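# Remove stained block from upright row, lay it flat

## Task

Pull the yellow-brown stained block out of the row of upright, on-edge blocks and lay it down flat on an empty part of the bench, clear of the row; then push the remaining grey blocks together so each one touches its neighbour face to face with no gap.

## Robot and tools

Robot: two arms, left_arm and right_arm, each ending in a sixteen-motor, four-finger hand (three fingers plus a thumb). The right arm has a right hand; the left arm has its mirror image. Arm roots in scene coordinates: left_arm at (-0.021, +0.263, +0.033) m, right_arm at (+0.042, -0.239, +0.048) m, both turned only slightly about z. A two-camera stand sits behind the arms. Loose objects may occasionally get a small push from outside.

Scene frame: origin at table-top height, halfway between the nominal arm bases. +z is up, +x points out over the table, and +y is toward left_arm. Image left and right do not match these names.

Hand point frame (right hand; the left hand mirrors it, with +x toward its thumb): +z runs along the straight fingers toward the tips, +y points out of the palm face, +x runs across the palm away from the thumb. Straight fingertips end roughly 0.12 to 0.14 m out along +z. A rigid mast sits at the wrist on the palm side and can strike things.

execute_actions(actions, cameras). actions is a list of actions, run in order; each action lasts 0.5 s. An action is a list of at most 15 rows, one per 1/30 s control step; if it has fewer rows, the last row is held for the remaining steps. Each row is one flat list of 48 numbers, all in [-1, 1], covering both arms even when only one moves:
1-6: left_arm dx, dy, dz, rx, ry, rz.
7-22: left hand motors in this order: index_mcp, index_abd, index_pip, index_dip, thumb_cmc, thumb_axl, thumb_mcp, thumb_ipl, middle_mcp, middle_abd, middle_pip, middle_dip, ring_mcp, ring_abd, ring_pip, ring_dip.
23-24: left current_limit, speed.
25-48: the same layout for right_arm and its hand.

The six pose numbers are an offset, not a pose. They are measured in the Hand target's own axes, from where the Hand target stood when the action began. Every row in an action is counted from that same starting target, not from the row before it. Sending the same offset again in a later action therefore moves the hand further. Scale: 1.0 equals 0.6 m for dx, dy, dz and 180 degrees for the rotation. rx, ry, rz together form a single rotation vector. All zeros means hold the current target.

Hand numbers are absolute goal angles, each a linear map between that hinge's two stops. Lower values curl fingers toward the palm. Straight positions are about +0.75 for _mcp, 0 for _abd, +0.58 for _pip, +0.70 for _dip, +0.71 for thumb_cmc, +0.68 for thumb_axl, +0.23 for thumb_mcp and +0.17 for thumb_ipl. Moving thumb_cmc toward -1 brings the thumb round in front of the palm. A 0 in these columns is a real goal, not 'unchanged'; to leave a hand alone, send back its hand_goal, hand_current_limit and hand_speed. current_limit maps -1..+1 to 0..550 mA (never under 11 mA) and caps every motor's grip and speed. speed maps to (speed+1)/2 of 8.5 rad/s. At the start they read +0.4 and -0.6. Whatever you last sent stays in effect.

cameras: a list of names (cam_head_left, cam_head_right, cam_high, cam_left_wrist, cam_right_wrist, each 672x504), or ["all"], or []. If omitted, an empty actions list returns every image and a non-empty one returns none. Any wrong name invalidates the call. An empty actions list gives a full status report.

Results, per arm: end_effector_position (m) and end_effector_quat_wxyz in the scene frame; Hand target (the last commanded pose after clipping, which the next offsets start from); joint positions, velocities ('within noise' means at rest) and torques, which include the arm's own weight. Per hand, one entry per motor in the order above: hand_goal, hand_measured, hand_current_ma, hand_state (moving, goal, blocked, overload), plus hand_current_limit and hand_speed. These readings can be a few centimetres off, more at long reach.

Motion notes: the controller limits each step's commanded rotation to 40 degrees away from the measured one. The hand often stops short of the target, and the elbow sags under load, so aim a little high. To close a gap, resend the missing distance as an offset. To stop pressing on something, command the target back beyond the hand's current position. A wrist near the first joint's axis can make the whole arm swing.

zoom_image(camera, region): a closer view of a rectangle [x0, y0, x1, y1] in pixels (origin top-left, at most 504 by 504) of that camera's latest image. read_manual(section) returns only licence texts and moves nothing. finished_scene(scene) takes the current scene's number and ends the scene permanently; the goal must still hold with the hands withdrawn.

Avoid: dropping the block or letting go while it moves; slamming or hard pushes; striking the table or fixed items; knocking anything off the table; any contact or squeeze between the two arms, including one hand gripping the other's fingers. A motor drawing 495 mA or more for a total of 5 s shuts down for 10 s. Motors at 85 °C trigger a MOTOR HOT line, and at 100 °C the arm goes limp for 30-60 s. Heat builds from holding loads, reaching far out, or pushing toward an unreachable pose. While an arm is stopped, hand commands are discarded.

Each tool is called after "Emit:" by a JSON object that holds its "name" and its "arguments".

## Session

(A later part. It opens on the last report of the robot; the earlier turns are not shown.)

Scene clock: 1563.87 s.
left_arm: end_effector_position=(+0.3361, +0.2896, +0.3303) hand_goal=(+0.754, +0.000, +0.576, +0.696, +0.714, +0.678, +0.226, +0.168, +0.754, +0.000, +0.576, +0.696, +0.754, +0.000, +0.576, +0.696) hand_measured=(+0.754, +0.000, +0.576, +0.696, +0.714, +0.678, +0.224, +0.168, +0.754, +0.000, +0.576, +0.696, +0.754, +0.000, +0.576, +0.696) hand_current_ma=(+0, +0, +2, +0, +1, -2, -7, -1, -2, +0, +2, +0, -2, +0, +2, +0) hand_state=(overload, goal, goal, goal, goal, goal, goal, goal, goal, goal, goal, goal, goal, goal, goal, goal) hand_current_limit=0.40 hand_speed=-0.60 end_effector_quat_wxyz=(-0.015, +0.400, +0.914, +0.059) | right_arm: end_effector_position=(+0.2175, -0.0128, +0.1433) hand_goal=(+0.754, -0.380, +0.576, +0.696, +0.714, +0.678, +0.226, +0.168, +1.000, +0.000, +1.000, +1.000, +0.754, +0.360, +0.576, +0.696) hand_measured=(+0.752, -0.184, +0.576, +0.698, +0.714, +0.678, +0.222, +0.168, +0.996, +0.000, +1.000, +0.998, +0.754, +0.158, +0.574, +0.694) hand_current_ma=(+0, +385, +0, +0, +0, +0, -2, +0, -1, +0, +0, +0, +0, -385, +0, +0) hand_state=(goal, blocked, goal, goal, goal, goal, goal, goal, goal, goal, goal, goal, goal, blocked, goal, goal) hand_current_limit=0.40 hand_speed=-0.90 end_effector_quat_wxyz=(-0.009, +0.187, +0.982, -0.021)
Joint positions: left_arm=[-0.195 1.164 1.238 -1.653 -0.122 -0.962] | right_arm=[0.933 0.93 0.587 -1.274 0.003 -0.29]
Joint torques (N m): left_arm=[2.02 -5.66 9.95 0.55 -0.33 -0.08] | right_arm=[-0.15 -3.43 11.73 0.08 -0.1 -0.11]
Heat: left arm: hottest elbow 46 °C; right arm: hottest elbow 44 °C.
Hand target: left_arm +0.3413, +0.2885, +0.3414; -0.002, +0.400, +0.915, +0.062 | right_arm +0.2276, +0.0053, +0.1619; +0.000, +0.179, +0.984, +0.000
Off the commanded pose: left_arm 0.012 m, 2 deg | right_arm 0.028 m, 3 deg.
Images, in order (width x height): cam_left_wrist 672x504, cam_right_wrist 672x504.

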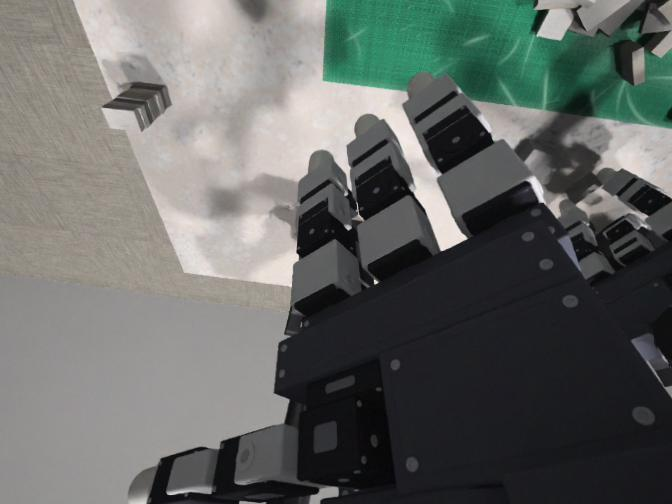

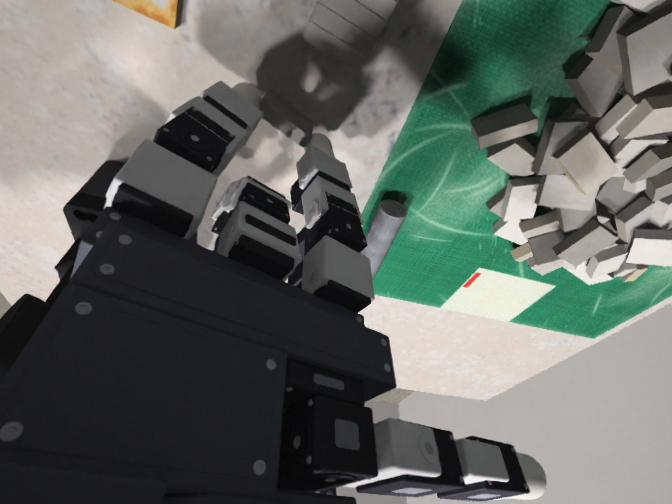

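Emit:
{"name": "execute_actions", "arguments": {"actions": [[[0,0,0,0,0,0,0.754,0,0.576,0.696,0.714,0.678,0.226,0.168,0.754,0,0.576,0.696,0.754,0,0.576,0.696,0.4,-0.6,0.0109,0.0131,0,0,0,-0.0268,0.754,-0.38,0.576,0.696,0.714,0.678,0.226,0.168,1,0,1,1,0.754,0.36,0.576,0.696,0.4,-0.9],[0,0,0,0,0,0,0.754,0,0.576,0.696,0.714,0.678,0.226,0.168,0.754,0,0.576,0.696,0.754,0,0.576,0.696,0.4,-0.6,0.0217,0.0262,0,0,0,-0.0537,0.754,-0.38,0.576,0.696,0.714,0.678,0.226,0.168,1,0,1,1,0.754,0.36,0.576,0.696,0.4,-0.9]]], "cameras": ["cam_right_wrist","cam_left_wrist"]}}

Emit:
{"name": "zoom_image", "arguments": {"camera": "cam_right_wrist", "region": [200, 0, 380, 140]}}

Emit:
{"name": "zoom_image", "arguments": {"camera": "cam_left_wrist", "region": [500, 90, 660, 210]}}

Scene clock: 1573.57 s.
left_arm: end_effector_position=(+0.3361, +0.2896, +0.3303) hand_goal=(+0.754, +0.000, +0.576, +0.696, +0.714, +0.678, +0.226, +0.168, +0.754, +0.000, +0.576, +0.696, +0.754, +0.000, +0.576, +0.696) hand_measured=(+0.754, +0.000, +0.576, +0.696, +0.714, +0.678, +0.224, +0.168, +0.754, +0.000, +0.576, +0.696, +0.754, +0.000, +0.576, +0.696) hand_current_ma=(+0, +0, +2, +0, +1, -2, -7, -1, -2, +0, +2, +0, -2, +0, +2, +0) hand_state=(overload, goal, goal, goal, goal, goal, goal, goal, goal, goal, goal, goal, goal, goal, goal, goal) hand_current_limit=0.40 hand_speed=-0.60 end_effector_quat_wxyz=(-0.015, +0.400, +0.914, +0.059) | right_arm: end_effector_position=(+0.2116, +0.0066, +0.1443) hand_goal=(+0.754, -0.380, +0.576, +0.696, +0.714, +0.678, +0.226, +0.168, +1.000, +0.000, +1.000, +1.000, +0.754, +0.360, +0.576, +0.696) hand_measured=(+0.752, -0.184, +0.576, +0.698, +0.716, +0.678, +0.222, +0.168, +0.996, +0.000, +1.000, +0.998, +0.754, +0.158, +0.574, +0.694) hand_current_ma=(+0, +385, +0, +0, +0, +0, -2, +0, -1, +0, +0, +0, +0, -385, +0, +0) hand_state=(goal, blocked, goal, goal, goal, goal, goal, goal, goal, goal, goal, goal, goal, blocked, goal, goal) hand_current_limit=0.40 hand_speed=-0.90 end_effector_quat_wxyz=(-0.011, +0.104, +0.994, -0.019)
Joint positions: left_arm=[-0.195 1.164 1.238 -1.653 -0.122 -0.962] | right_arm=[0.942 0.973 0.612 -1.254 0.002 -0.448]
Joint torques (N m): left_arm=[2.08 -5.71 9.94 0.57 -0.33 -0.08] | right_arm=[-0.15 -3.96 11.6 0.1 -0.1 -0.1]
Heat: left arm: hottest elbow 46 °C; right arm: hottest elbow 46 °C.
Hand target: left_arm +0.3413, +0.2885, +0.3414; -0.002, +0.400, +0.915, +0.062 | right_arm +0.2209, +0.0246, +0.1618; +0.000, +0.096, +0.995, +0.000
Off the commanded pose: left_arm 0.012 m, 2 deg | right_arm 0.027 m, 3 deg.
Images, in order (width x height): cam_left_wrist 672x504, cam_right_wrist 672x504.

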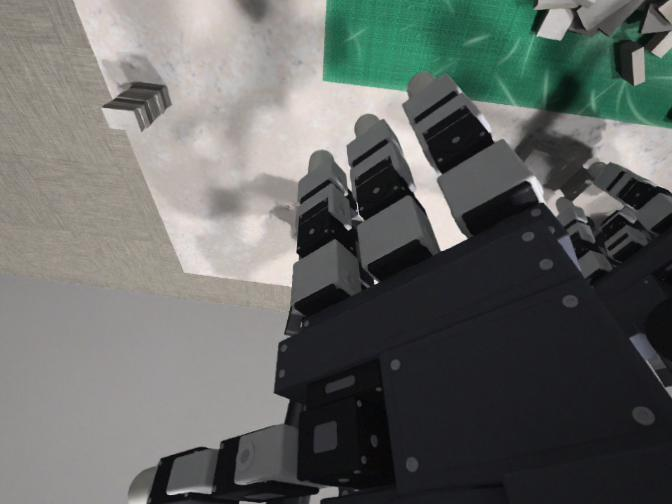

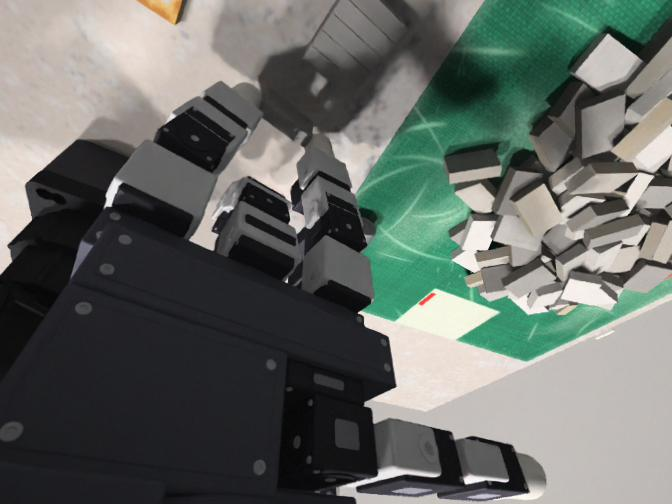

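Scaled by 2.800 from the camera's 672x504 image, which has a finer 960x720 frame.

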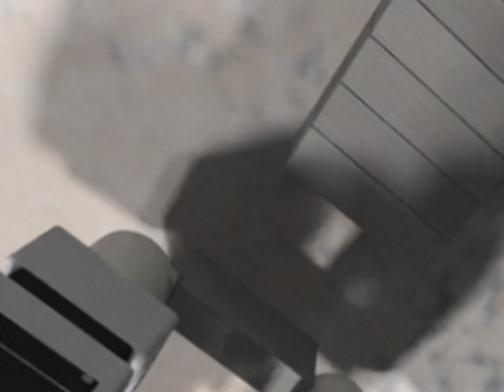

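Scaled by 3.150 from the camera's 672x504 image, which has a finer 960x720 frame.

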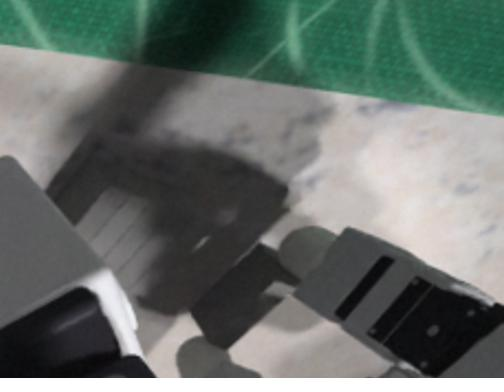

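Emit:
{"name": "execute_actions", "arguments": {"actions": [[[0,0,0,0,0,0,0.754,0,0.576,0.696,0.714,0.678,0.226,0.168,0.754,0,0.576,0.696,0.754,0,0.576,0.696,0.4,-0.6,0,0,0.013,0,0,0,0.754,-0.36,0.576,0.696,0.714,0.678,0.226,0.168,1,0,1,1,0.754,0.34,0.576,0.696,0.4,-0.9],[0,0,0,0,0,0,0.754,0,0.576,0.696,0.714,0.678,0.226,0.168,0.754,0,0.576,0.696,0.754,0,0.576,0.696,0.4,-0.6,0,0,0.027,0,0,0,0.754,-0.36,0.576,0.696,0.714,0.678,0.226,0.168,1,0,1,1,0.754,0.34,0.576,0.696,0.4,-0.9],[0,0,0,0,0,0,0.754,0,0.576,0.696,0.714,0.678,0.226,0.168,0.754,0,0.576,0.696,0.754,0,0.576,0.696,0.4,-0.6,0,0,0.038,0,0,0,0.754,-0.36,0.576,0.696,0.714,0.678,0.226,0.168,1,0,1,1,0.754,0.34,0.576,0.696,0.4,-0.9]]], "cameras": ["cam_right_wrist","cam_left_wrist"]}}

Emit:
{"name": "zoom_image", "arguments": {"camera": "cam_right_wrist", "region": [200, 0, 380, 140]}}

Emit:
{"name": "zoom_image", "arguments": {"camera": "cam_left_wrist", "region": [500, 90, 660, 210]}}

Scene clock: 1608.90 s.
left_arm: end_effector_position=(+0.3361, +0.2896, +0.3303) hand_goal=(+0.754, +0.000, +0.576, +0.696, +0.714, +0.678, +0.226, +0.168, +0.754, +0.000, +0.576, +0.696, +0.754, +0.000, +0.576, +0.696) hand_measured=(+0.754, +0.000, +0.576, +0.696, +0.714, +0.678, +0.224, +0.168, +0.754, +0.000, +0.576, +0.696, +0.754, +0.000, +0.576, +0.696) hand_current_ma=(+0, +0, +2, +0, +1, -2, -7, -1, -2, +0, +2, +0, -2, +0, +2, +0) hand_state=(overload, goal, goal, goal, goal, goal, goal, goal, goal, goal, goal, goal, goal, goal, goal, goal) hand_current_limit=0.40 hand_speed=-0.60 end_effector_quat_wxyz=(-0.015, +0.400, +0.914, +0.059) | right_arm: end_effector_position=(+0.2222, +0.0205, +0.1405) hand_goal=(+0.754, -0.360, +0.576, +0.696, +0.714, +0.678, +0.226, +0.168, +1.000, +0.000, +1.000, +1.000, +0.754, +0.340, +0.576, +0.696) hand_measured=(+0.750, -0.184, +0.576, +0.698, +0.716, +0.678, +0.222, +0.168, +0.996, +0.000, +1.000, +0.998, +0.754, +0.158, +0.576, +0.694) hand_current_ma=(-1, +385, +0, +0, +0, +0, -2, +0, -1, +0, +0, +0, +0, -385, +0, +0) hand_state=(goal, blocked, goal, goal, goal, goal, goal, goal, goal, goal, goal, goal, goal, blocked, goal, goal) hand_current_limit=0.40 hand_speed=-0.90 end_effector_quat_wxyz=(+0.000, +0.104, +0.995, -0.002)
Joint positions: left_arm=[-0.195 1.164 1.238 -1.653 -0.122 -0.962] | right_arm=[0.942 1.007 0.612 -1.179 0.002 -0.449]
Joint torques (N m): left_arm=[2.08 -5.6 9.95 0.55 -0.32 -0.08] | right_arm=[0.09 -4.48 8.05 0.28 -0.1 -0.09]
Heat: left arm: hottest elbow 46 °C; right arm: hottest elbow 45 °C.
Hand target: left_arm +0.3413, +0.2885, +0.3414; -0.002, +0.400, +0.915, +0.062 | right_arm +0.2208, +0.0246, +0.1390; +0.000, +0.096, +0.995, +0.000
Off the commanded pose: left_arm 0.012 m, 2 deg | right_arm 0.005 m, 1 deg.
Images, in order (width x height): cam_left_wrist 672x504, cam_right_wrist 672x504.

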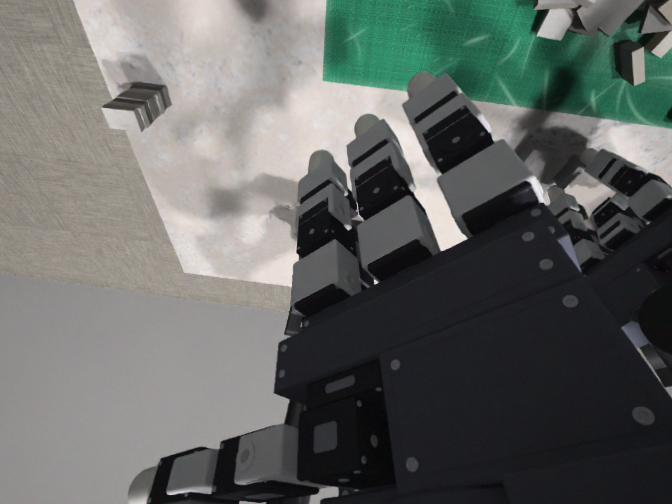

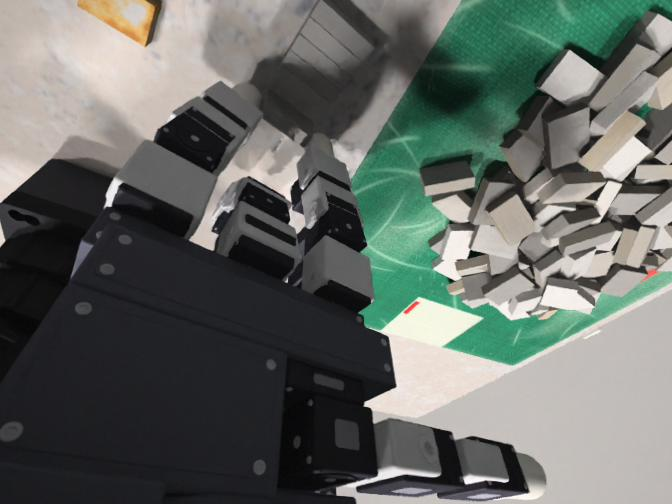

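Scaled by 2.800 from the camera's 672x504 image, which has a finer 960x720 frame.

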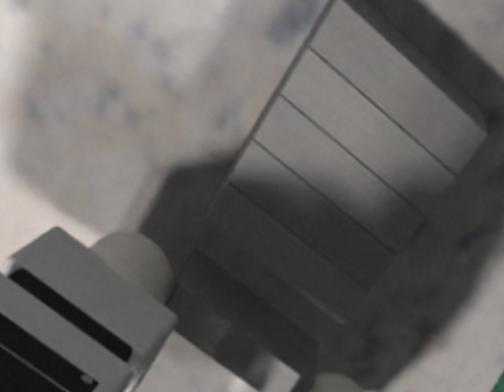

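Scaled by 3.150 from the camera's 672x504 image, which has a finer 960x720 frame.

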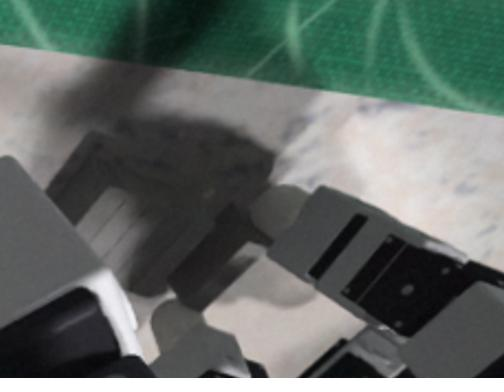

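Emit:
{"name": "execute_actions", "arguments": {"actions": [[[0,0,0,0,0,0,0.754,0,0.576,0.696,0.714,0.678,0.226,0.168,0.754,0,0.576,0.696,0.754,0,0.576,0.696,0.4,-0.6,0,0.006,0.003,0,0,0,0.754,-0.36,0.576,0.696,0.714,0.678,0.226,0.168,1,0,1,1,0.754,0.34,0.576,0.696,0.4,-0.9],[0,0,0,0,0,0,0.754,0,0.576,0.696,0.714,0.678,0.226,0.168,0.754,0,0.576,0.696,0.754,0,0.576,0.696,0.4,-0.6,0,0.012,0.005,0,0,0,0.754,-0.36,0.576,0.696,0.714,0.678,0.226,0.168,1,0,1,1,0.754,0.34,0.576,0.696,0.4,-0.9],[0,0,0,0,0,0,0.754,0,0.576,0.696,0.714,0.678,0.226,0.168,0.754,0,0.576,0.696,0.754,0,0.576,0.696,0.4,-0.6,0,0.0167,0.005,0,0,0,0.754,-0.36,0.576,0.696,0.714,0.678,0.226,0.168,1,0,1,1,0.754,0.34,0.576,0.696,0.4,-0.9]]], "cameras": ["cam_right_wrist","cam_left_wrist"]}}

Emit:
{"name": "zoom_image", "arguments": {"camera": "cam_right_wrist", "region": [200, 0, 380, 140]}}

Emit:
{"name": "zoom_image", "arguments": {"camera": "cam_left_wrist", "region": [500, 90, 660, 210]}}

Scene clock: 1631.60 s.
left_arm: end_effector_position=(+0.3361, +0.2896, +0.3303) hand_goal=(+0.754, +0.000, +0.576, +0.696, +0.714, +0.678, +0.226, +0.168, +0.754, +0.000, +0.576, +0.696, +0.754, +0.000, +0.576, +0.696) hand_measured=(+0.754, +0.000, +0.576, +0.696, +0.714, +0.678, +0.224, +0.168, +0.754, +0.000, +0.576, +0.696, +0.754, +0.000, +0.576, +0.696) hand_current_ma=(+0, +0, +2, +0, +1, -2, -7, -1, -2, +0, +2, +0, -2, +0, +2, +0) hand_state=(overload, goal, goal, goal, goal, goal, goal, goal, goal, goal, goal, goal, goal, goal, goal, goal) hand_current_limit=0.40 hand_speed=-0.60 end_effector_quat_wxyz=(-0.015, +0.400, +0.914, +0.059) | right_arm: end_effector_position=(+0.2211, +0.0261, +0.1370) hand_goal=(+0.754, -0.360, +0.576, +0.696, +0.714, +0.678, +0.226, +0.168, +1.000, +0.000, +1.000, +1.000, +0.754, +0.340, +0.576, +0.696) hand_measured=(+0.762, -0.184, +0.582, +0.698, +0.716, +0.678, +0.222, +0.168, +0.996, +0.000, +1.000, +0.998, +0.764, +0.158, +0.582, +0.698) hand_current_ma=(+3, +385, +1, +0, +0, +0, -2, +0, -1, +0, +0, +0, +4, -385, +1, +0) hand_state=(goal, blocked, goal, goal, goal, goal, goal, goal, goal, goal, goal, goal, goal, blocked, goal, goal) hand_current_limit=0.40 hand_speed=-0.90 end_effector_quat_wxyz=(+0.000, +0.097, +0.995, -0.003)
Joint positions: left_arm=[-0.195 1.164 1.238 -1.653 -0.122 -0.962] | right_arm=[0.956 1.027 0.614 -1.163 0.002 -0.449]
Joint torques (N m): left_arm=[2.08 -5.71 9.94 0.54 -0.32 -0.08] | right_arm=[0.32 -3.72 8.76 0.46 -0.11 0.1]
Heat: left arm: hottest elbow 46 °C; right arm: hottest elbow 44 °C.
Hand target: left_arm +0.3413, +0.2885, +0.3414; -0.002, +0.400, +0.915, +0.062 | right_arm +0.2228, +0.0346, +0.1361; +0.000, +0.096, +0.995, +0.001
Off the commanded pose: left_arm 0.012 m, 2 deg | right_arm 0.009 m, 0 deg.
Images, in order (width x height): cam_left_wrist 672x504, cam_right_wrist 672x504.

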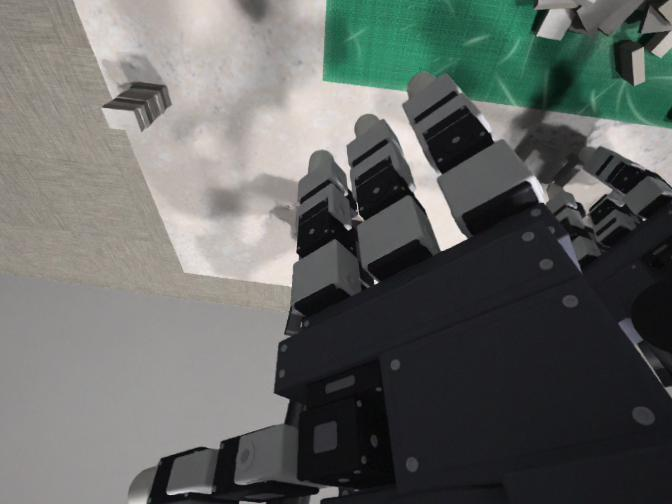

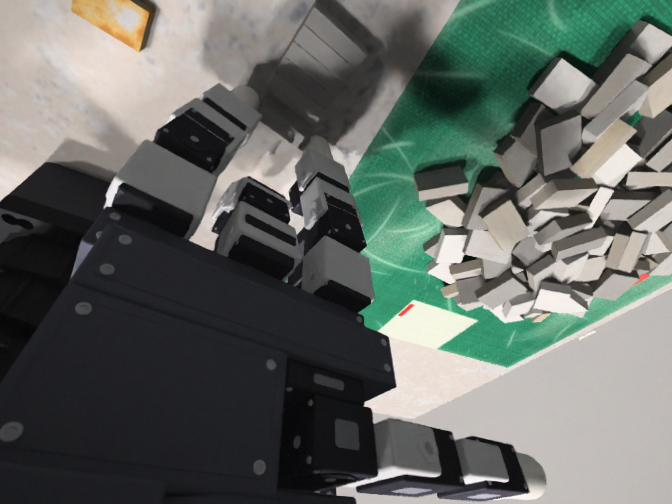

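Scaled by 2.800 from the camera's 672x504 image, which has a finer 960x720 frame.

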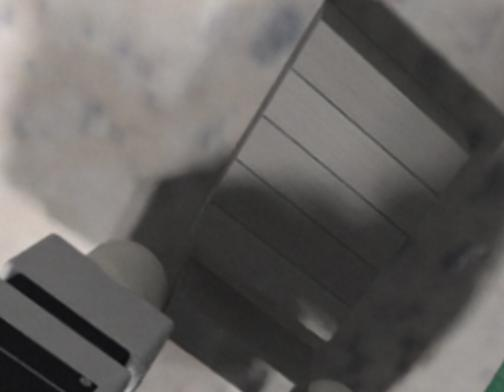

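Scaled by 3.150 from the camera's 672x504 image, which has a finer 960x720 frame.

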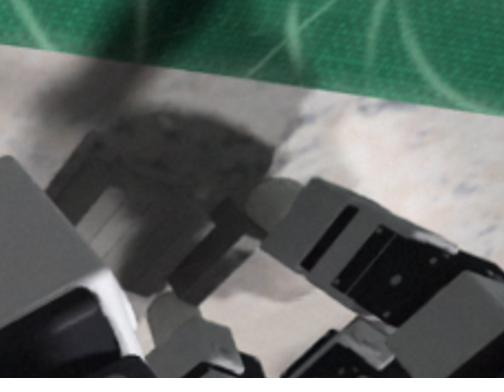

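Emit:
{"name": "zoom_image", "arguments": {"camera": "cam_right_wrist", "region": [255, 60, 330, 140]}}

Emit:
{"name": "zoom_image", "arguments": {"camera": "cam_left_wrist", "region": [525, 130, 595, 190]}}

Scaled by 6.300 from the camera's 672x504 image, which has a finer 960x720 frame.

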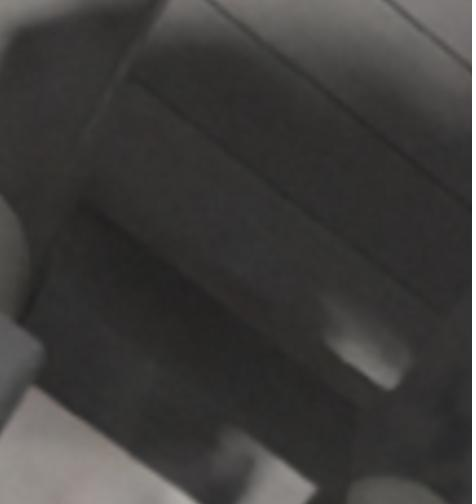

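Scaled by 7.200 from the camera's 672x504 image, which has a finer 960x720 frame.

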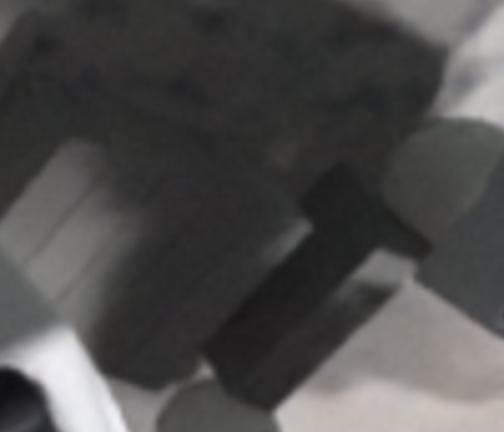

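Emit:
{"name": "execute_actions", "arguments": {"actions": [[[0,0,0,0,0,0,0.754,0,0.576,0.696,0.714,0.678,0.226,0.168,0.754,0,0.576,0.696,0.754,0,0.576,0.696,0.4,-0.6,0,0.006,-0.003,0,0,0,0.754,-0.36,0.576,0.696,0.714,0.678,0.226,0.168,1,0,1,1,0.754,0.34,0.576,0.696,0.4,-0.9],[0,0,0,0,0,0,0.754,0,0.576,0.696,0.714,0.678,0.226,0.168,0.754,0,0.576,0.696,0.754,0,0.576,0.696,0.4,-0.6,0,0.012,-0.003,0,0,0,0.754,-0.36,0.576,0.696,0.714,0.678,0.226,0.168,1,0,1,1,0.754,0.34,0.576,0.696,0.4,-0.9]]], "cameras": ["cam_right_wrist","cam_left_wrist"]}}

Emit:
{"name": "zoom_image", "arguments": {"camera": "cam_right_wrist", "region": [240, 50, 330, 140]}}

Emit:
{"name": "zoom_image", "arguments": {"camera": "cam_left_wrist", "region": [525, 130, 595, 190]}}

Scene clock: 1650.97 s.
left_arm: end_effector_position=(+0.3361, +0.2896, +0.3303) hand_goal=(+0.754, +0.000, +0.576, +0.696, +0.714, +0.678, +0.226, +0.168, +0.754, +0.000, +0.576, +0.696, +0.754, +0.000, +0.576, +0.696) hand_measured=(+0.754, +0.000, +0.576, +0.696, +0.714, +0.678, +0.224, +0.168, +0.754, +0.000, +0.576, +0.696, +0.754, +0.000, +0.576, +0.696) hand_current_ma=(+0, +0, +2, +0, +1, -2, -7, -1, -2, +0, +2, +0, -2, +0, +2, +0) hand_state=(overload, goal, goal, goal, goal, goal, goal, goal, goal, goal, goal, goal, goal, goal, goal, goal) hand_current_limit=0.40 hand_speed=-0.60 end_effector_quat_wxyz=(-0.015, +0.400, +0.914, +0.059) | right_arm: end_effector_position=(+0.2217, +0.0294, +0.1366) hand_goal=(+0.754, -0.360, +0.576, +0.696, +0.714, +0.678, +0.226, +0.168, +1.000, +0.000, +1.000, +1.000, +0.754, +0.340, +0.576, +0.696) hand_measured=(+0.770, -0.184, +0.588, +0.700, +0.716, +0.678, +0.222, +0.168, +0.996, +0.000, +1.000, +0.998, +0.772, +0.158, +0.588, +0.700) hand_current_ma=(+11, +385, +6, +1, +0, +0, -2, +0, -1, +0, +0, +0, +13, -385, +5, +1) hand_state=(goal, blocked, goal, goal, goal, goal, goal, goal, goal, goal, goal, goal, goal, blocked, goal, goal) hand_current_limit=0.40 hand_speed=-0.90 end_effector_quat_wxyz=(+0.000, +0.098, +0.995, -0.006)
Joint positions: left_arm=[-0.195 1.164 1.238 -1.653 -0.122 -0.962] | right_arm=[0.965 1.041 0.623 -1.163 0.006 -0.437]
Joint torques (N m): left_arm=[2.08 -5.66 9.94 0.54 -0.33 -0.08] | right_arm=[0.56 -3.31 9.37 0.5 -0.24 0.12]
Heat: left arm: hottest elbow 46 °C; right arm: hottest elbow 44 °C.
Hand target: left_arm +0.3413, +0.2885, +0.3414; -0.002, +0.400, +0.915, +0.062 | right_arm +0.2241, +0.0415, +0.1378; +0.000, +0.096, +0.995, +0.000
Off the commanded pose: left_arm 0.012 m, 2 deg | right_arm 0.013 m, 1 deg.
Images, in order (width x height): cam_left_wrist 672x504, cam_right_wrist 672x504.

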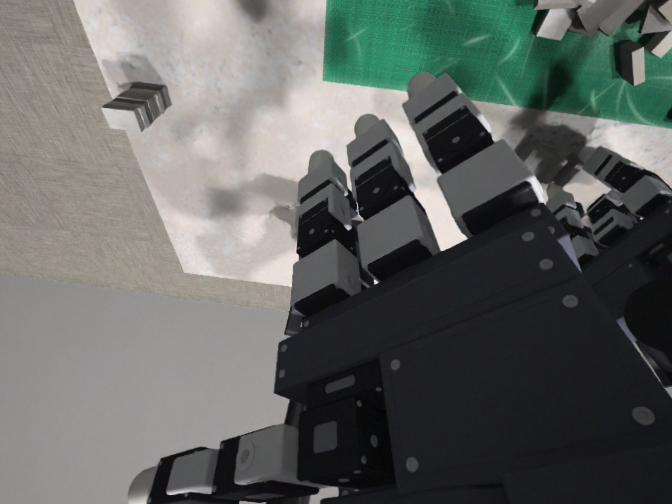

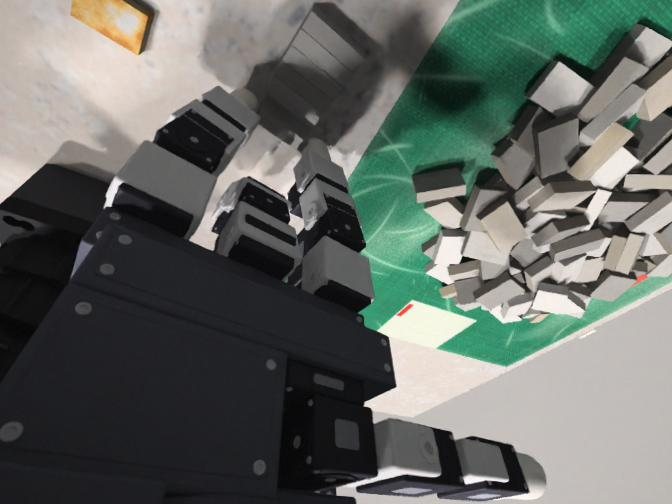

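Scaled by 5.600 from the camera's 672x504 image, which has a finer 960x720 frame.

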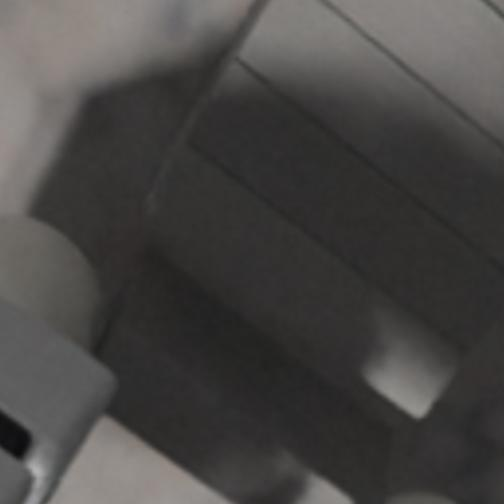

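Scaled by 7.200 from the camera's 672x504 image, which has a finer 960x720 frame.

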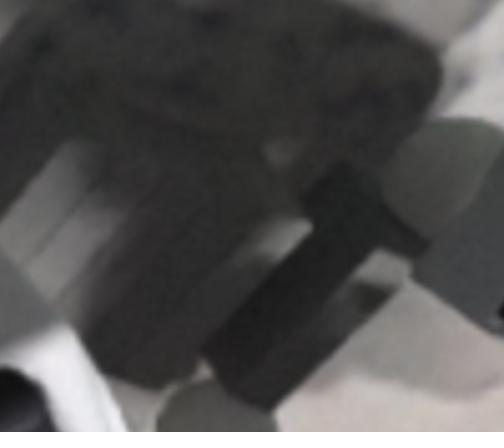

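Emit:
{"name": "execute_actions", "arguments": {"actions": [[[0,0,0,0,0,0,0.754,0,0.576,0.696,0.714,0.678,0.226,0.168,0.754,0,0.576,0.696,0.754,0,0.576,0.696,0.4,-0.6,0,0,0,0,0,0,0.672,-0.36,0.664,0.696,0.714,0.678,0.226,0.168,1,0,1,1,0.672,0.34,0.664,0.696,0.4,-0.95]]], "cameras": ["cam_right_wrist","cam_left_wrist"]}}

Emit:
{"name": "zoom_image", "arguments": {"camera": "cam_right_wrist", "region": [240, 50, 330, 140]}}

Emit:
{"name": "zoom_image", "arguments": {"camera": "cam_left_wrist", "region": [525, 130, 595, 190]}}

Scene clock: 1676.37 s.
left_arm: end_effector_position=(+0.3361, +0.2896, +0.3303) hand_goal=(+0.754, +0.000, +0.576, +0.696, +0.714, +0.678, +0.226, +0.168, +0.754, +0.000, +0.576, +0.696, +0.754, +0.000, +0.576, +0.696) hand_measured=(+0.754, +0.000, +0.576, +0.696, +0.714, +0.678, +0.224, +0.168, +0.754, +0.000, +0.576, +0.696, +0.754, +0.000, +0.576, +0.696) hand_current_ma=(+0, +0, +2, +0, +1, -2, -7, -1, -2, +0, +2, +0, -2, +0, +2, +0) hand_state=(overload, goal, goal, goal, goal, goal, goal, goal, goal, goal, goal, goal, goal, goal, goal, goal) hand_current_limit=0.40 hand_speed=-0.60 end_effector_quat_wxyz=(-0.015, +0.400, +0.914, +0.059) | right_arm: end_effector_position=(+0.2217, +0.0294, +0.1366) hand_goal=(+0.672, -0.360, +0.664, +0.696, +0.714, +0.678, +0.226, +0.168, +1.000, +0.000, +1.000, +1.000, +0.672, +0.340, +0.664, +0.696) hand_measured=(+0.714, -0.184, +0.680, +0.702, +0.716, +0.678, +0.222, +0.168, +0.996, +0.000, +1.000, +0.998, +0.718, +0.158, +0.678, +0.702) hand_current_ma=(+52, +385, +8, +1, +0, +0, -2, +0, -1, +0, +0, +0, +59, -385, +7, +2) hand_state=(blocked, blocked, goal, goal, goal, goal, goal, goal, goal, goal, goal, goal, blocked, blocked, goal, goal) hand_current_limit=0.40 hand_speed=-0.95 end_effector_quat_wxyz=(+0.000, +0.098, +0.995, -0.006)
Joint positions: left_arm=[-0.195 1.164 1.238 -1.653 -0.122 -0.962] | right_arm=[0.965 1.041 0.623 -1.163 0.006 -0.437]
Joint torques (N m): left_arm=[1.96 -5.71 9.95 0.57 -0.33 -0.07] | right_arm=[0.5 -3.49 9.35 0.44 -0.25 0.11]
Heat: left arm: hottest elbow 46 °C; right arm: hottest elbow 43 °C.
Hand target: left_arm +0.3413, +0.2885, +0.3414; -0.002, +0.400, +0.915, +0.062 | right_arm +0.2241, +0.0415, +0.1378; +0.000, +0.096, +0.995, +0.000
Off the commanded pose: left_arm 0.012 m, 2 deg | right_arm 0.012 m, 1 deg.
Images, in order (width x height): cam_left_wrist 672x504, cam_right_wrist 672x504.

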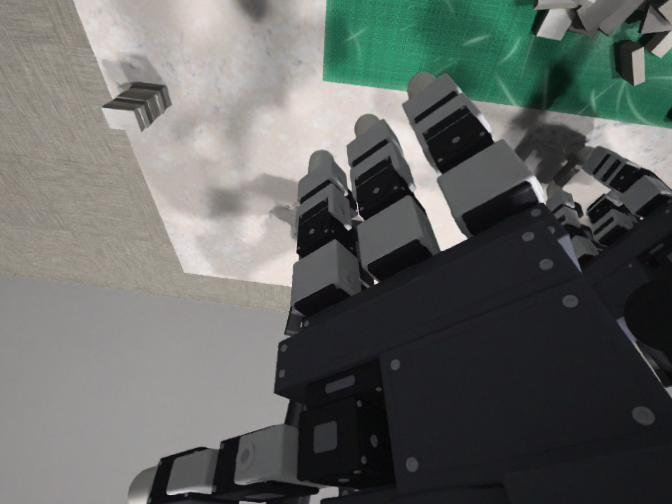

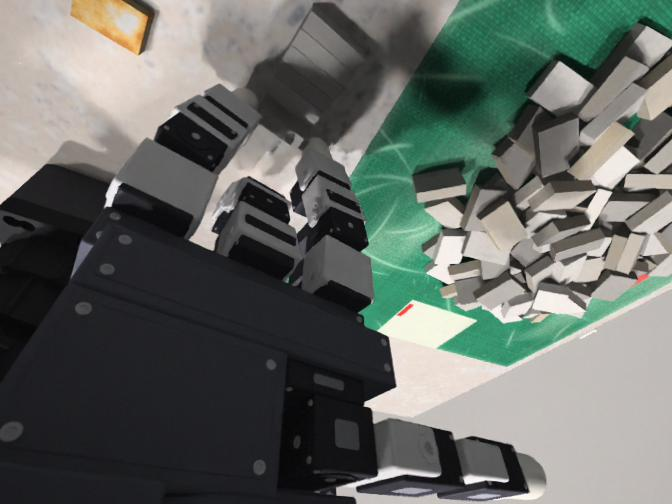

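Scaled by 5.600 from the camera's 672x504 image, which has a finer 960x720 frame.

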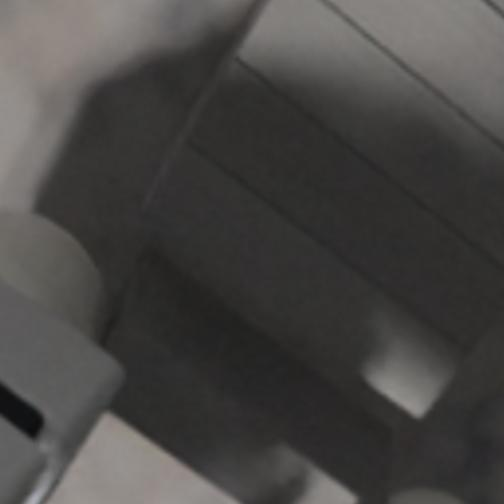

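Scaled by 7.200 from the camera's 672x504 image, which has a finer 960x720 frame.

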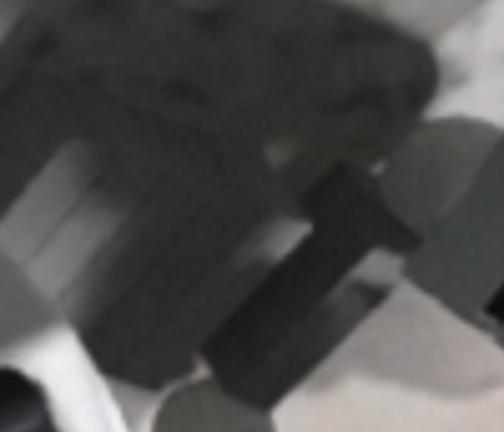

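Emit:
{"name": "execute_actions", "arguments": {"actions": [[[0,0,0,0,0,0,0.754,0,0.576,0.696,0.714,0.678,0.226,0.168,0.754,0,0.576,0.696,0.754,0,0.576,0.696,0.4,-0.6,0,-0.006,-0.003,0,0,0,0.7,-0.19,0.664,0.696,0.714,0.678,0.226,0.168,1,0,1,1,0.7,0.162,0.664,0.696,0.4,-0.93]],[[0,0,0,0,0,0,0.754,0,0.576,0.696,0.714,0.678,0.226,0.168,0.754,0,0.576,0.696,0.754,0,0.576,0.696,0.4,-0.6,0,0,0,0,0,0,0.7,-0.25,0.64,0.696,0.714,0.678,0.226,0.168,1,0,1,1,0.7,0.22,0.64,0.696,0.4,-0.93]]], "cameras": ["cam_right_wrist","cam_left_wrist"]}}

Emit:
{"name": "zoom_image", "arguments": {"camera": "cam_right_wrist", "region": [240, 50, 330, 140]}}

Emit:
{"name": "zoom_image", "arguments": {"camera": "cam_left_wrist", "region": [525, 130, 595, 190]}}

Scene clock: 1717.37 s.
left_arm: end_effector_position=(+0.3361, +0.2896, +0.3303) hand_goal=(+0.754, +0.000, +0.576, +0.696, +0.714, +0.678, +0.226, +0.168, +0.754, +0.000, +0.576, +0.696, +0.754, +0.000, +0.576, +0.696) hand_measured=(+0.754, +0.000, +0.576, +0.696, +0.714, +0.678, +0.224, +0.168, +0.754, +0.000, +0.576, +0.696, +0.754, +0.000, +0.576, +0.696) hand_current_ma=(+0, +0, +2, +0, +1, -2, -7, -1, -2, +0, +2, +0, -2, +0, +2, +0) hand_state=(overload, goal, goal, goal, goal, goal, goal, goal, goal, goal, goal, goal, goal, goal, goal, goal) hand_current_limit=0.40 hand_speed=-0.60 end_effector_quat_wxyz=(-0.015, +0.400, +0.914, +0.059) | right_arm: end_effector_position=(+0.2217, +0.0294, +0.1366) hand_goal=(+0.700, -0.250, +0.640, +0.696, +0.714, +0.678, +0.226, +0.168, +1.000, +0.000, +1.000, +1.000, +0.700, +0.220, +0.640, +0.696) hand_measured=(+0.716, -0.174, +0.668, +0.702, +0.716, +0.678, +0.222, +0.168, +0.996, +0.000, +1.000, +0.998, +0.718, +0.154, +0.666, +0.702) hand_current_ma=(+9, +101, +25, +1, +0, +0, -2, +0, -1, +0, +0, +0, +13, -79, +20, +2) hand_state=(goal, blocked, blocked, goal, goal, goal, goal, goal, goal, goal, goal, goal, goal, blocked, blocked, goal) hand_current_limit=0.40 hand_speed=-0.93 end_effector_quat_wxyz=(+0.000, +0.098, +0.995, -0.006)
Joint positions: left_arm=[-0.195 1.164 1.238 -1.653 -0.122 -0.962] | right_arm=[0.965 1.041 0.623 -1.163 0.006 -0.437]
Joint torques (N m): left_arm=[2.02 -5.6 9.91 0.53 -0.33 -0.08] | right_arm=[0.09 -4.6 9.14 0.2 -0.25 0.04]
Heat: left arm: hottest elbow 46 °C; right arm: hottest elbow 43 °C.
Hand target: left_arm +0.3413, +0.2885, +0.3414; -0.002, +0.400, +0.915, +0.062 | right_arm +0.2234, +0.0380, +0.1396; +0.000, +0.096, +0.995, +0.000
Off the commanded pose: left_arm 0.012 m, 2 deg | right_arm 0.009 m, 1 deg.
Images, in order (width x height): cam_left_wrist 672x504, cam_right_wrist 672x504.

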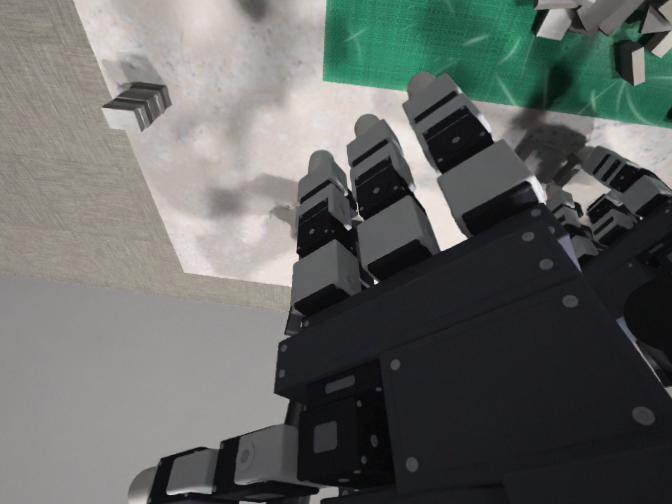

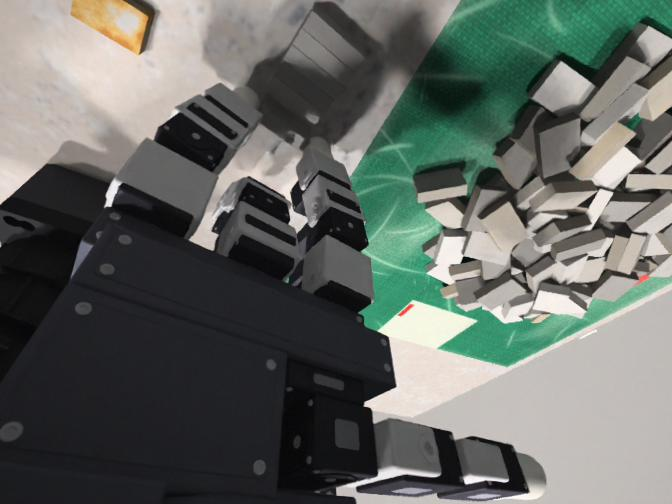

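Scaled by 5.600 from the camera's 672x504 image, which has a finer 960x720 frame.

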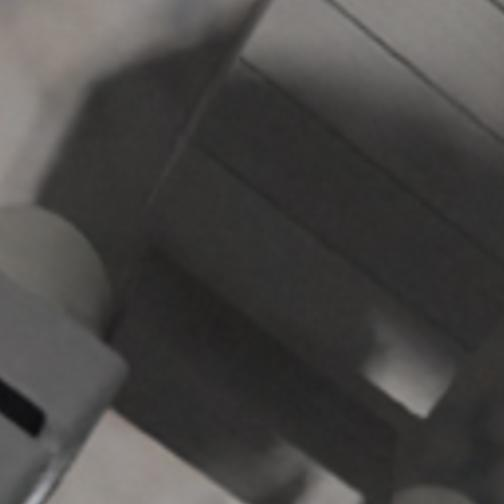

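Scaled by 7.200 from the camera's 672x504 image, which has a finer 960x720 frame.

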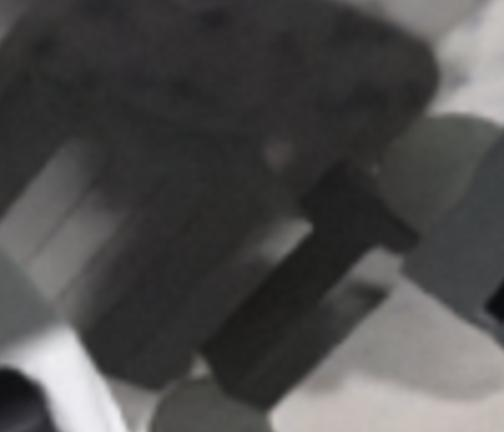

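Emit:
{"name": "execute_actions", "arguments": {"actions": [[[0,0,0,0,0,0,0.754,0,0.576,0.696,0.714,0.678,0.226,0.168,0.754,0,0.576,0.696,0.754,0,0.576,0.696,0.4,-0.6,0,0,0,0,0,0,0.62,-0.25,0.68,0.696,0.714,0.678,0.226,0.168,1,0,1,1,0.62,0.22,0.68,0.696,0.4,-0.95]],[[0,0,0,0,0,0,0.754,0,0.576,0.696,0.714,0.678,0.226,0.168,0.754,0,0.576,0.696,0.754,0,0.576,0.696,0.4,-0.6,0,0.005,0,0,0,0,0.58,-0.25,0.7,0.696,0.714,0.678,0.226,0.168,1,0,1,1,0.58,0.22,0.7,0.696,0.4,-0.95]]], "cameras": ["cam_right_wrist","cam_left_wrist"]}}

Emit:
{"name": "zoom_image", "arguments": {"camera": "cam_right_wrist", "region": [240, 50, 330, 140]}}

Emit:
{"name": "zoom_image", "arguments": {"camera": "cam_left_wrist", "region": [525, 130, 595, 190]}}

Scene clock: 1727.67 s.
left_arm: end_effector_position=(+0.3361, +0.2896, +0.3303) hand_goal=(+0.754, +0.000, +0.576, +0.696, +0.714, +0.678, +0.226, +0.168, +0.754, +0.000, +0.576, +0.696, +0.754, +0.000, +0.576, +0.696) hand_measured=(+0.754, +0.000, +0.576, +0.696, +0.714, +0.678, +0.224, +0.168, +0.754, +0.000, +0.576, +0.696, +0.754, +0.000, +0.576, +0.696) hand_current_ma=(+0, +0, +2, +0, +1, -2, -7, -1, -2, +0, +2, +0, -2, +0, +2, +0) hand_state=(overload, goal, goal, goal, goal, goal, goal, goal, goal, goal, goal, goal, goal, goal, goal, goal) hand_current_limit=0.40 hand_speed=-0.60 end_effector_quat_wxyz=(-0.015, +0.400, +0.914, +0.059) | right_arm: end_effector_position=(+0.2216, +0.0293, +0.1354) hand_goal=(+0.580, -0.250, +0.700, +0.696, +0.714, +0.678, +0.226, +0.168, +1.000, +0.000, +1.000, +1.000, +0.580, +0.220, +0.700, +0.696) hand_measured=(+0.616, -0.174, +0.712, +0.700, +0.716, +0.678, +0.222, +0.168, +0.996, +0.000, +1.000, +0.998, +0.620, +0.158, +0.710, +0.702) hand_current_ma=(+38, +101, +5, +1, +0, +0, -2, +0, -1, +0, +0, +0, +48, -74, +4, +2) hand_state=(blocked, blocked, goal, goal, goal, goal, goal, goal, goal, goal, goal, goal, blocked, blocked, goal, goal) hand_current_limit=0.40 hand_speed=-0.95 end_effector_quat_wxyz=(-0.001, +0.098, +0.995, -0.007)
Joint positions: left_arm=[-0.195 1.164 1.238 -1.653 -0.122 -0.962] | right_arm=[0.965 1.045 0.623 -1.163 0.006 -0.437]
Joint torques (N m): left_arm=[1.96 -5.71 9.94 0.55 -0.32 -0.07] | right_arm=[0.5 -4.13 9.51 0.29 -0.26 0.1]
Heat: left arm: hottest elbow 46 °C; right arm: hottest elbow 43 °C.
Hand target: left_arm +0.3413, +0.2885, +0.3414; -0.002, +0.400, +0.915, +0.062 | right_arm +0.2241, +0.0409, +0.1397; +0.000, +0.096, +0.995, +0.001
Off the commanded pose: left_arm 0.012 m, 2 deg | right_arm 0.013 m, 1 deg.
Images, in order (width x height): cam_left_wrist 672x504, cam_right_wrist 672x504.

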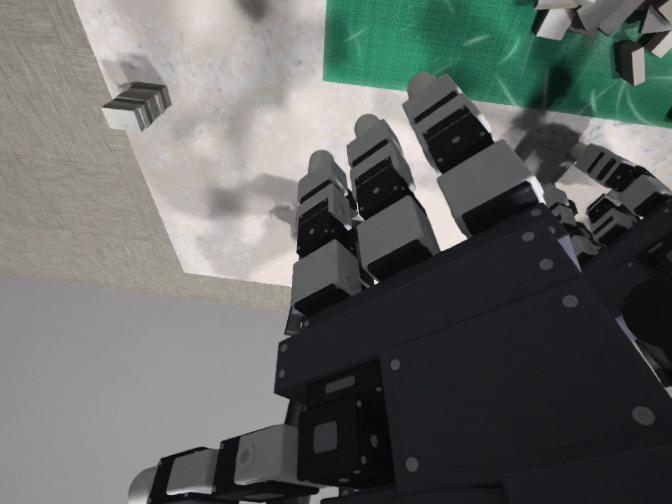

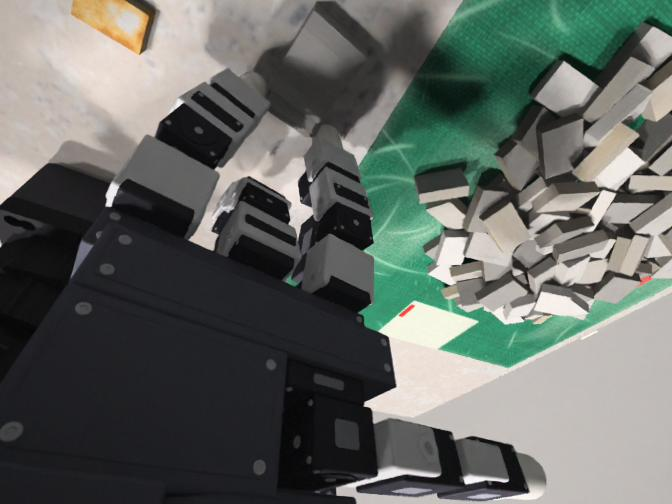

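Scaled by 5.600 from the camera's 672x504 image, which has a finer 960x720 frame.

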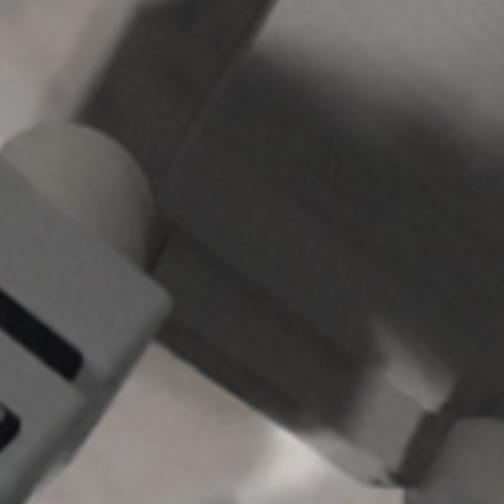

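Scaled by 7.200 from the camera's 672x504 image, which has a finer 960x720 frame.

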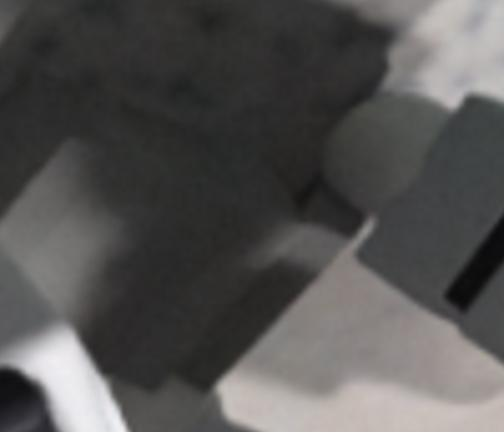

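Emit:
{"name": "execute_actions", "arguments": {"actions": [[[0,0,0,0,0,0,0.754,0,0.576,0.696,0.714,0.678,0.226,0.168,0.754,0,0.576,0.696,0.754,0,0.576,0.696,0.4,-0.6,0,0,0,0,0,0,0.53,-0.25,0.72,0.696,0.714,0.678,0.226,0.168,1,0,1,1,0.53,0.22,0.72,0.696,0.4,-0.95]],[[0,0,0,0,0,0,0.754,0,0.576,0.696,0.714,0.678,0.226,0.168,0.754,0,0.576,0.696,0.754,0,0.576,0.696,0.4,-0.6,0,0,0,0,0,0,0.53,-0.25,0.72,0.696,0.714,0.678,0.226,0.168,1,0,1,1,0.53,0.22,0.72,0.696,0.4,-0.95]]], "cameras": ["cam_right_wrist","cam_left_wrist"]}}

Emit:
{"name": "zoom_image", "arguments": {"camera": "cam_right_wrist", "region": [240, 40, 330, 130]}}

Emit:
{"name": "zoom_image", "arguments": {"camera": "cam_left_wrist", "region": [525, 130, 595, 190]}}

Scene clock: 1742.27 s.
left_arm: end_effector_position=(+0.3361, +0.2896, +0.3303) hand_goal=(+0.754, +0.000, +0.576, +0.696, +0.714, +0.678, +0.226, +0.168, +0.754, +0.000, +0.576, +0.696, +0.754, +0.000, +0.576, +0.696) hand_measured=(+0.754, +0.000, +0.576, +0.696, +0.714, +0.678, +0.224, +0.168, +0.754, +0.000, +0.576, +0.696, +0.754, +0.000, +0.576, +0.696) hand_current_ma=(+0, +0, +2, +0, +1, -2, -7, -1, -2, +0, +2, +0, -2, +0, +2, +0) hand_state=(overload, goal, goal, goal, goal, goal, goal, goal, goal, goal, goal, goal, goal, goal, goal, goal) hand_current_limit=0.40 hand_speed=-0.60 end_effector_quat_wxyz=(-0.015, +0.400, +0.914, +0.059) | right_arm: end_effector_position=(+0.2216, +0.0291, +0.1343) hand_goal=(+0.530, -0.250, +0.720, +0.696, +0.714, +0.678, +0.226, +0.168, +1.000, +0.000, +1.000, +1.000, +0.530, +0.220, +0.720, +0.696) hand_measured=(+0.572, -0.176, +0.734, +0.702, +0.716, +0.678, +0.222, +0.168, +0.996, +0.000, +1.000, +0.998, +0.578, +0.158, +0.734, +0.702) hand_current_ma=(+54, +99, +8, +2, +0, +0, -2, +0, -1, +0, +0, +0, +64, -73, +7, +2) hand_state=(blocked, blocked, goal, goal, goal, goal, goal, goal, goal, goal, goal, goal, blocked, blocked, goal, goal) hand_current_limit=0.40 hand_speed=-0.95 end_effector_quat_wxyz=(-0.002, +0.098, +0.995, -0.009)
Joint positions: left_arm=[-0.195 1.164 1.238 -1.653 -0.122 -0.962] | right_arm=[0.965 1.048 0.623 -1.163 0.007 -0.437]
Joint torques (N m): left_arm=[1.96 -5.66 9.94 0.51 -0.32 -0.08] | right_arm=[0.5 -4.54 9.51 0.28 -0.27 0.11]
Heat: left arm: hottest elbow 46 °C; right arm: hottest elbow 43 °C.
Hand target: left_arm +0.3413, +0.2885, +0.3414; -0.002, +0.400, +0.915, +0.062 | right_arm +0.2241, +0.0409, +0.1396; +0.000, +0.096, +0.995, +0.000
Off the commanded pose: left_arm 0.012 m, 2 deg | right_arm 0.013 m, 1 deg.
Images, in order (width x height): cam_left_wrist 672x504, cam_right_wrist 672x504.

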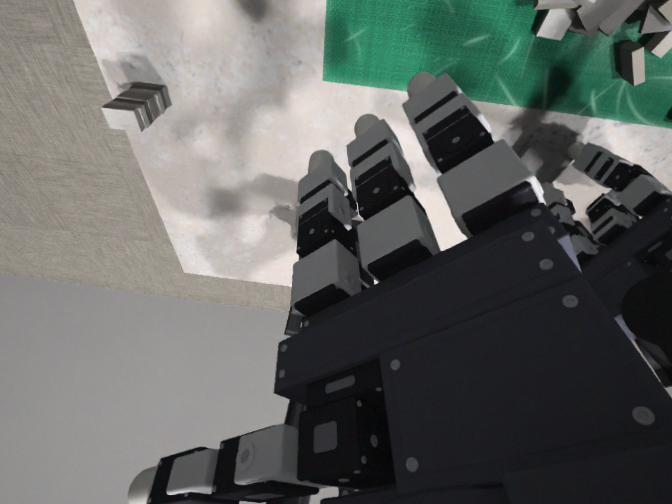

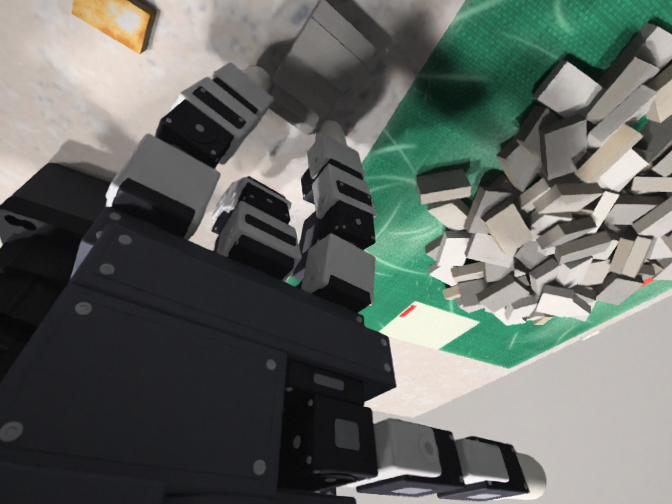

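Scaled by 5.600 from the camera's 672x504 image, which has a finer 960x720 frame.

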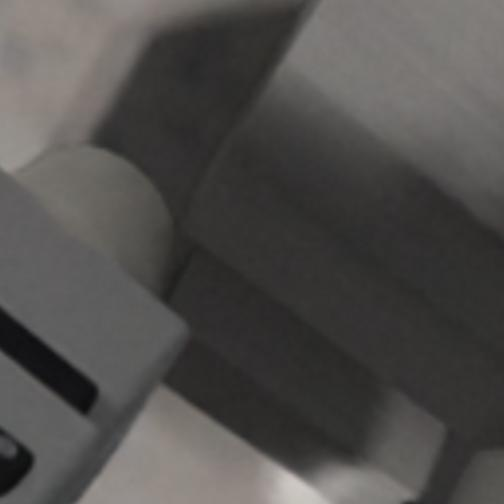

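Scaled by 7.200 from the camera's 672x504 image, which has a finer 960x720 frame.

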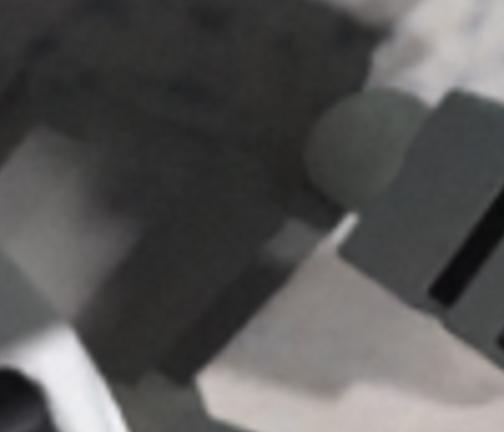

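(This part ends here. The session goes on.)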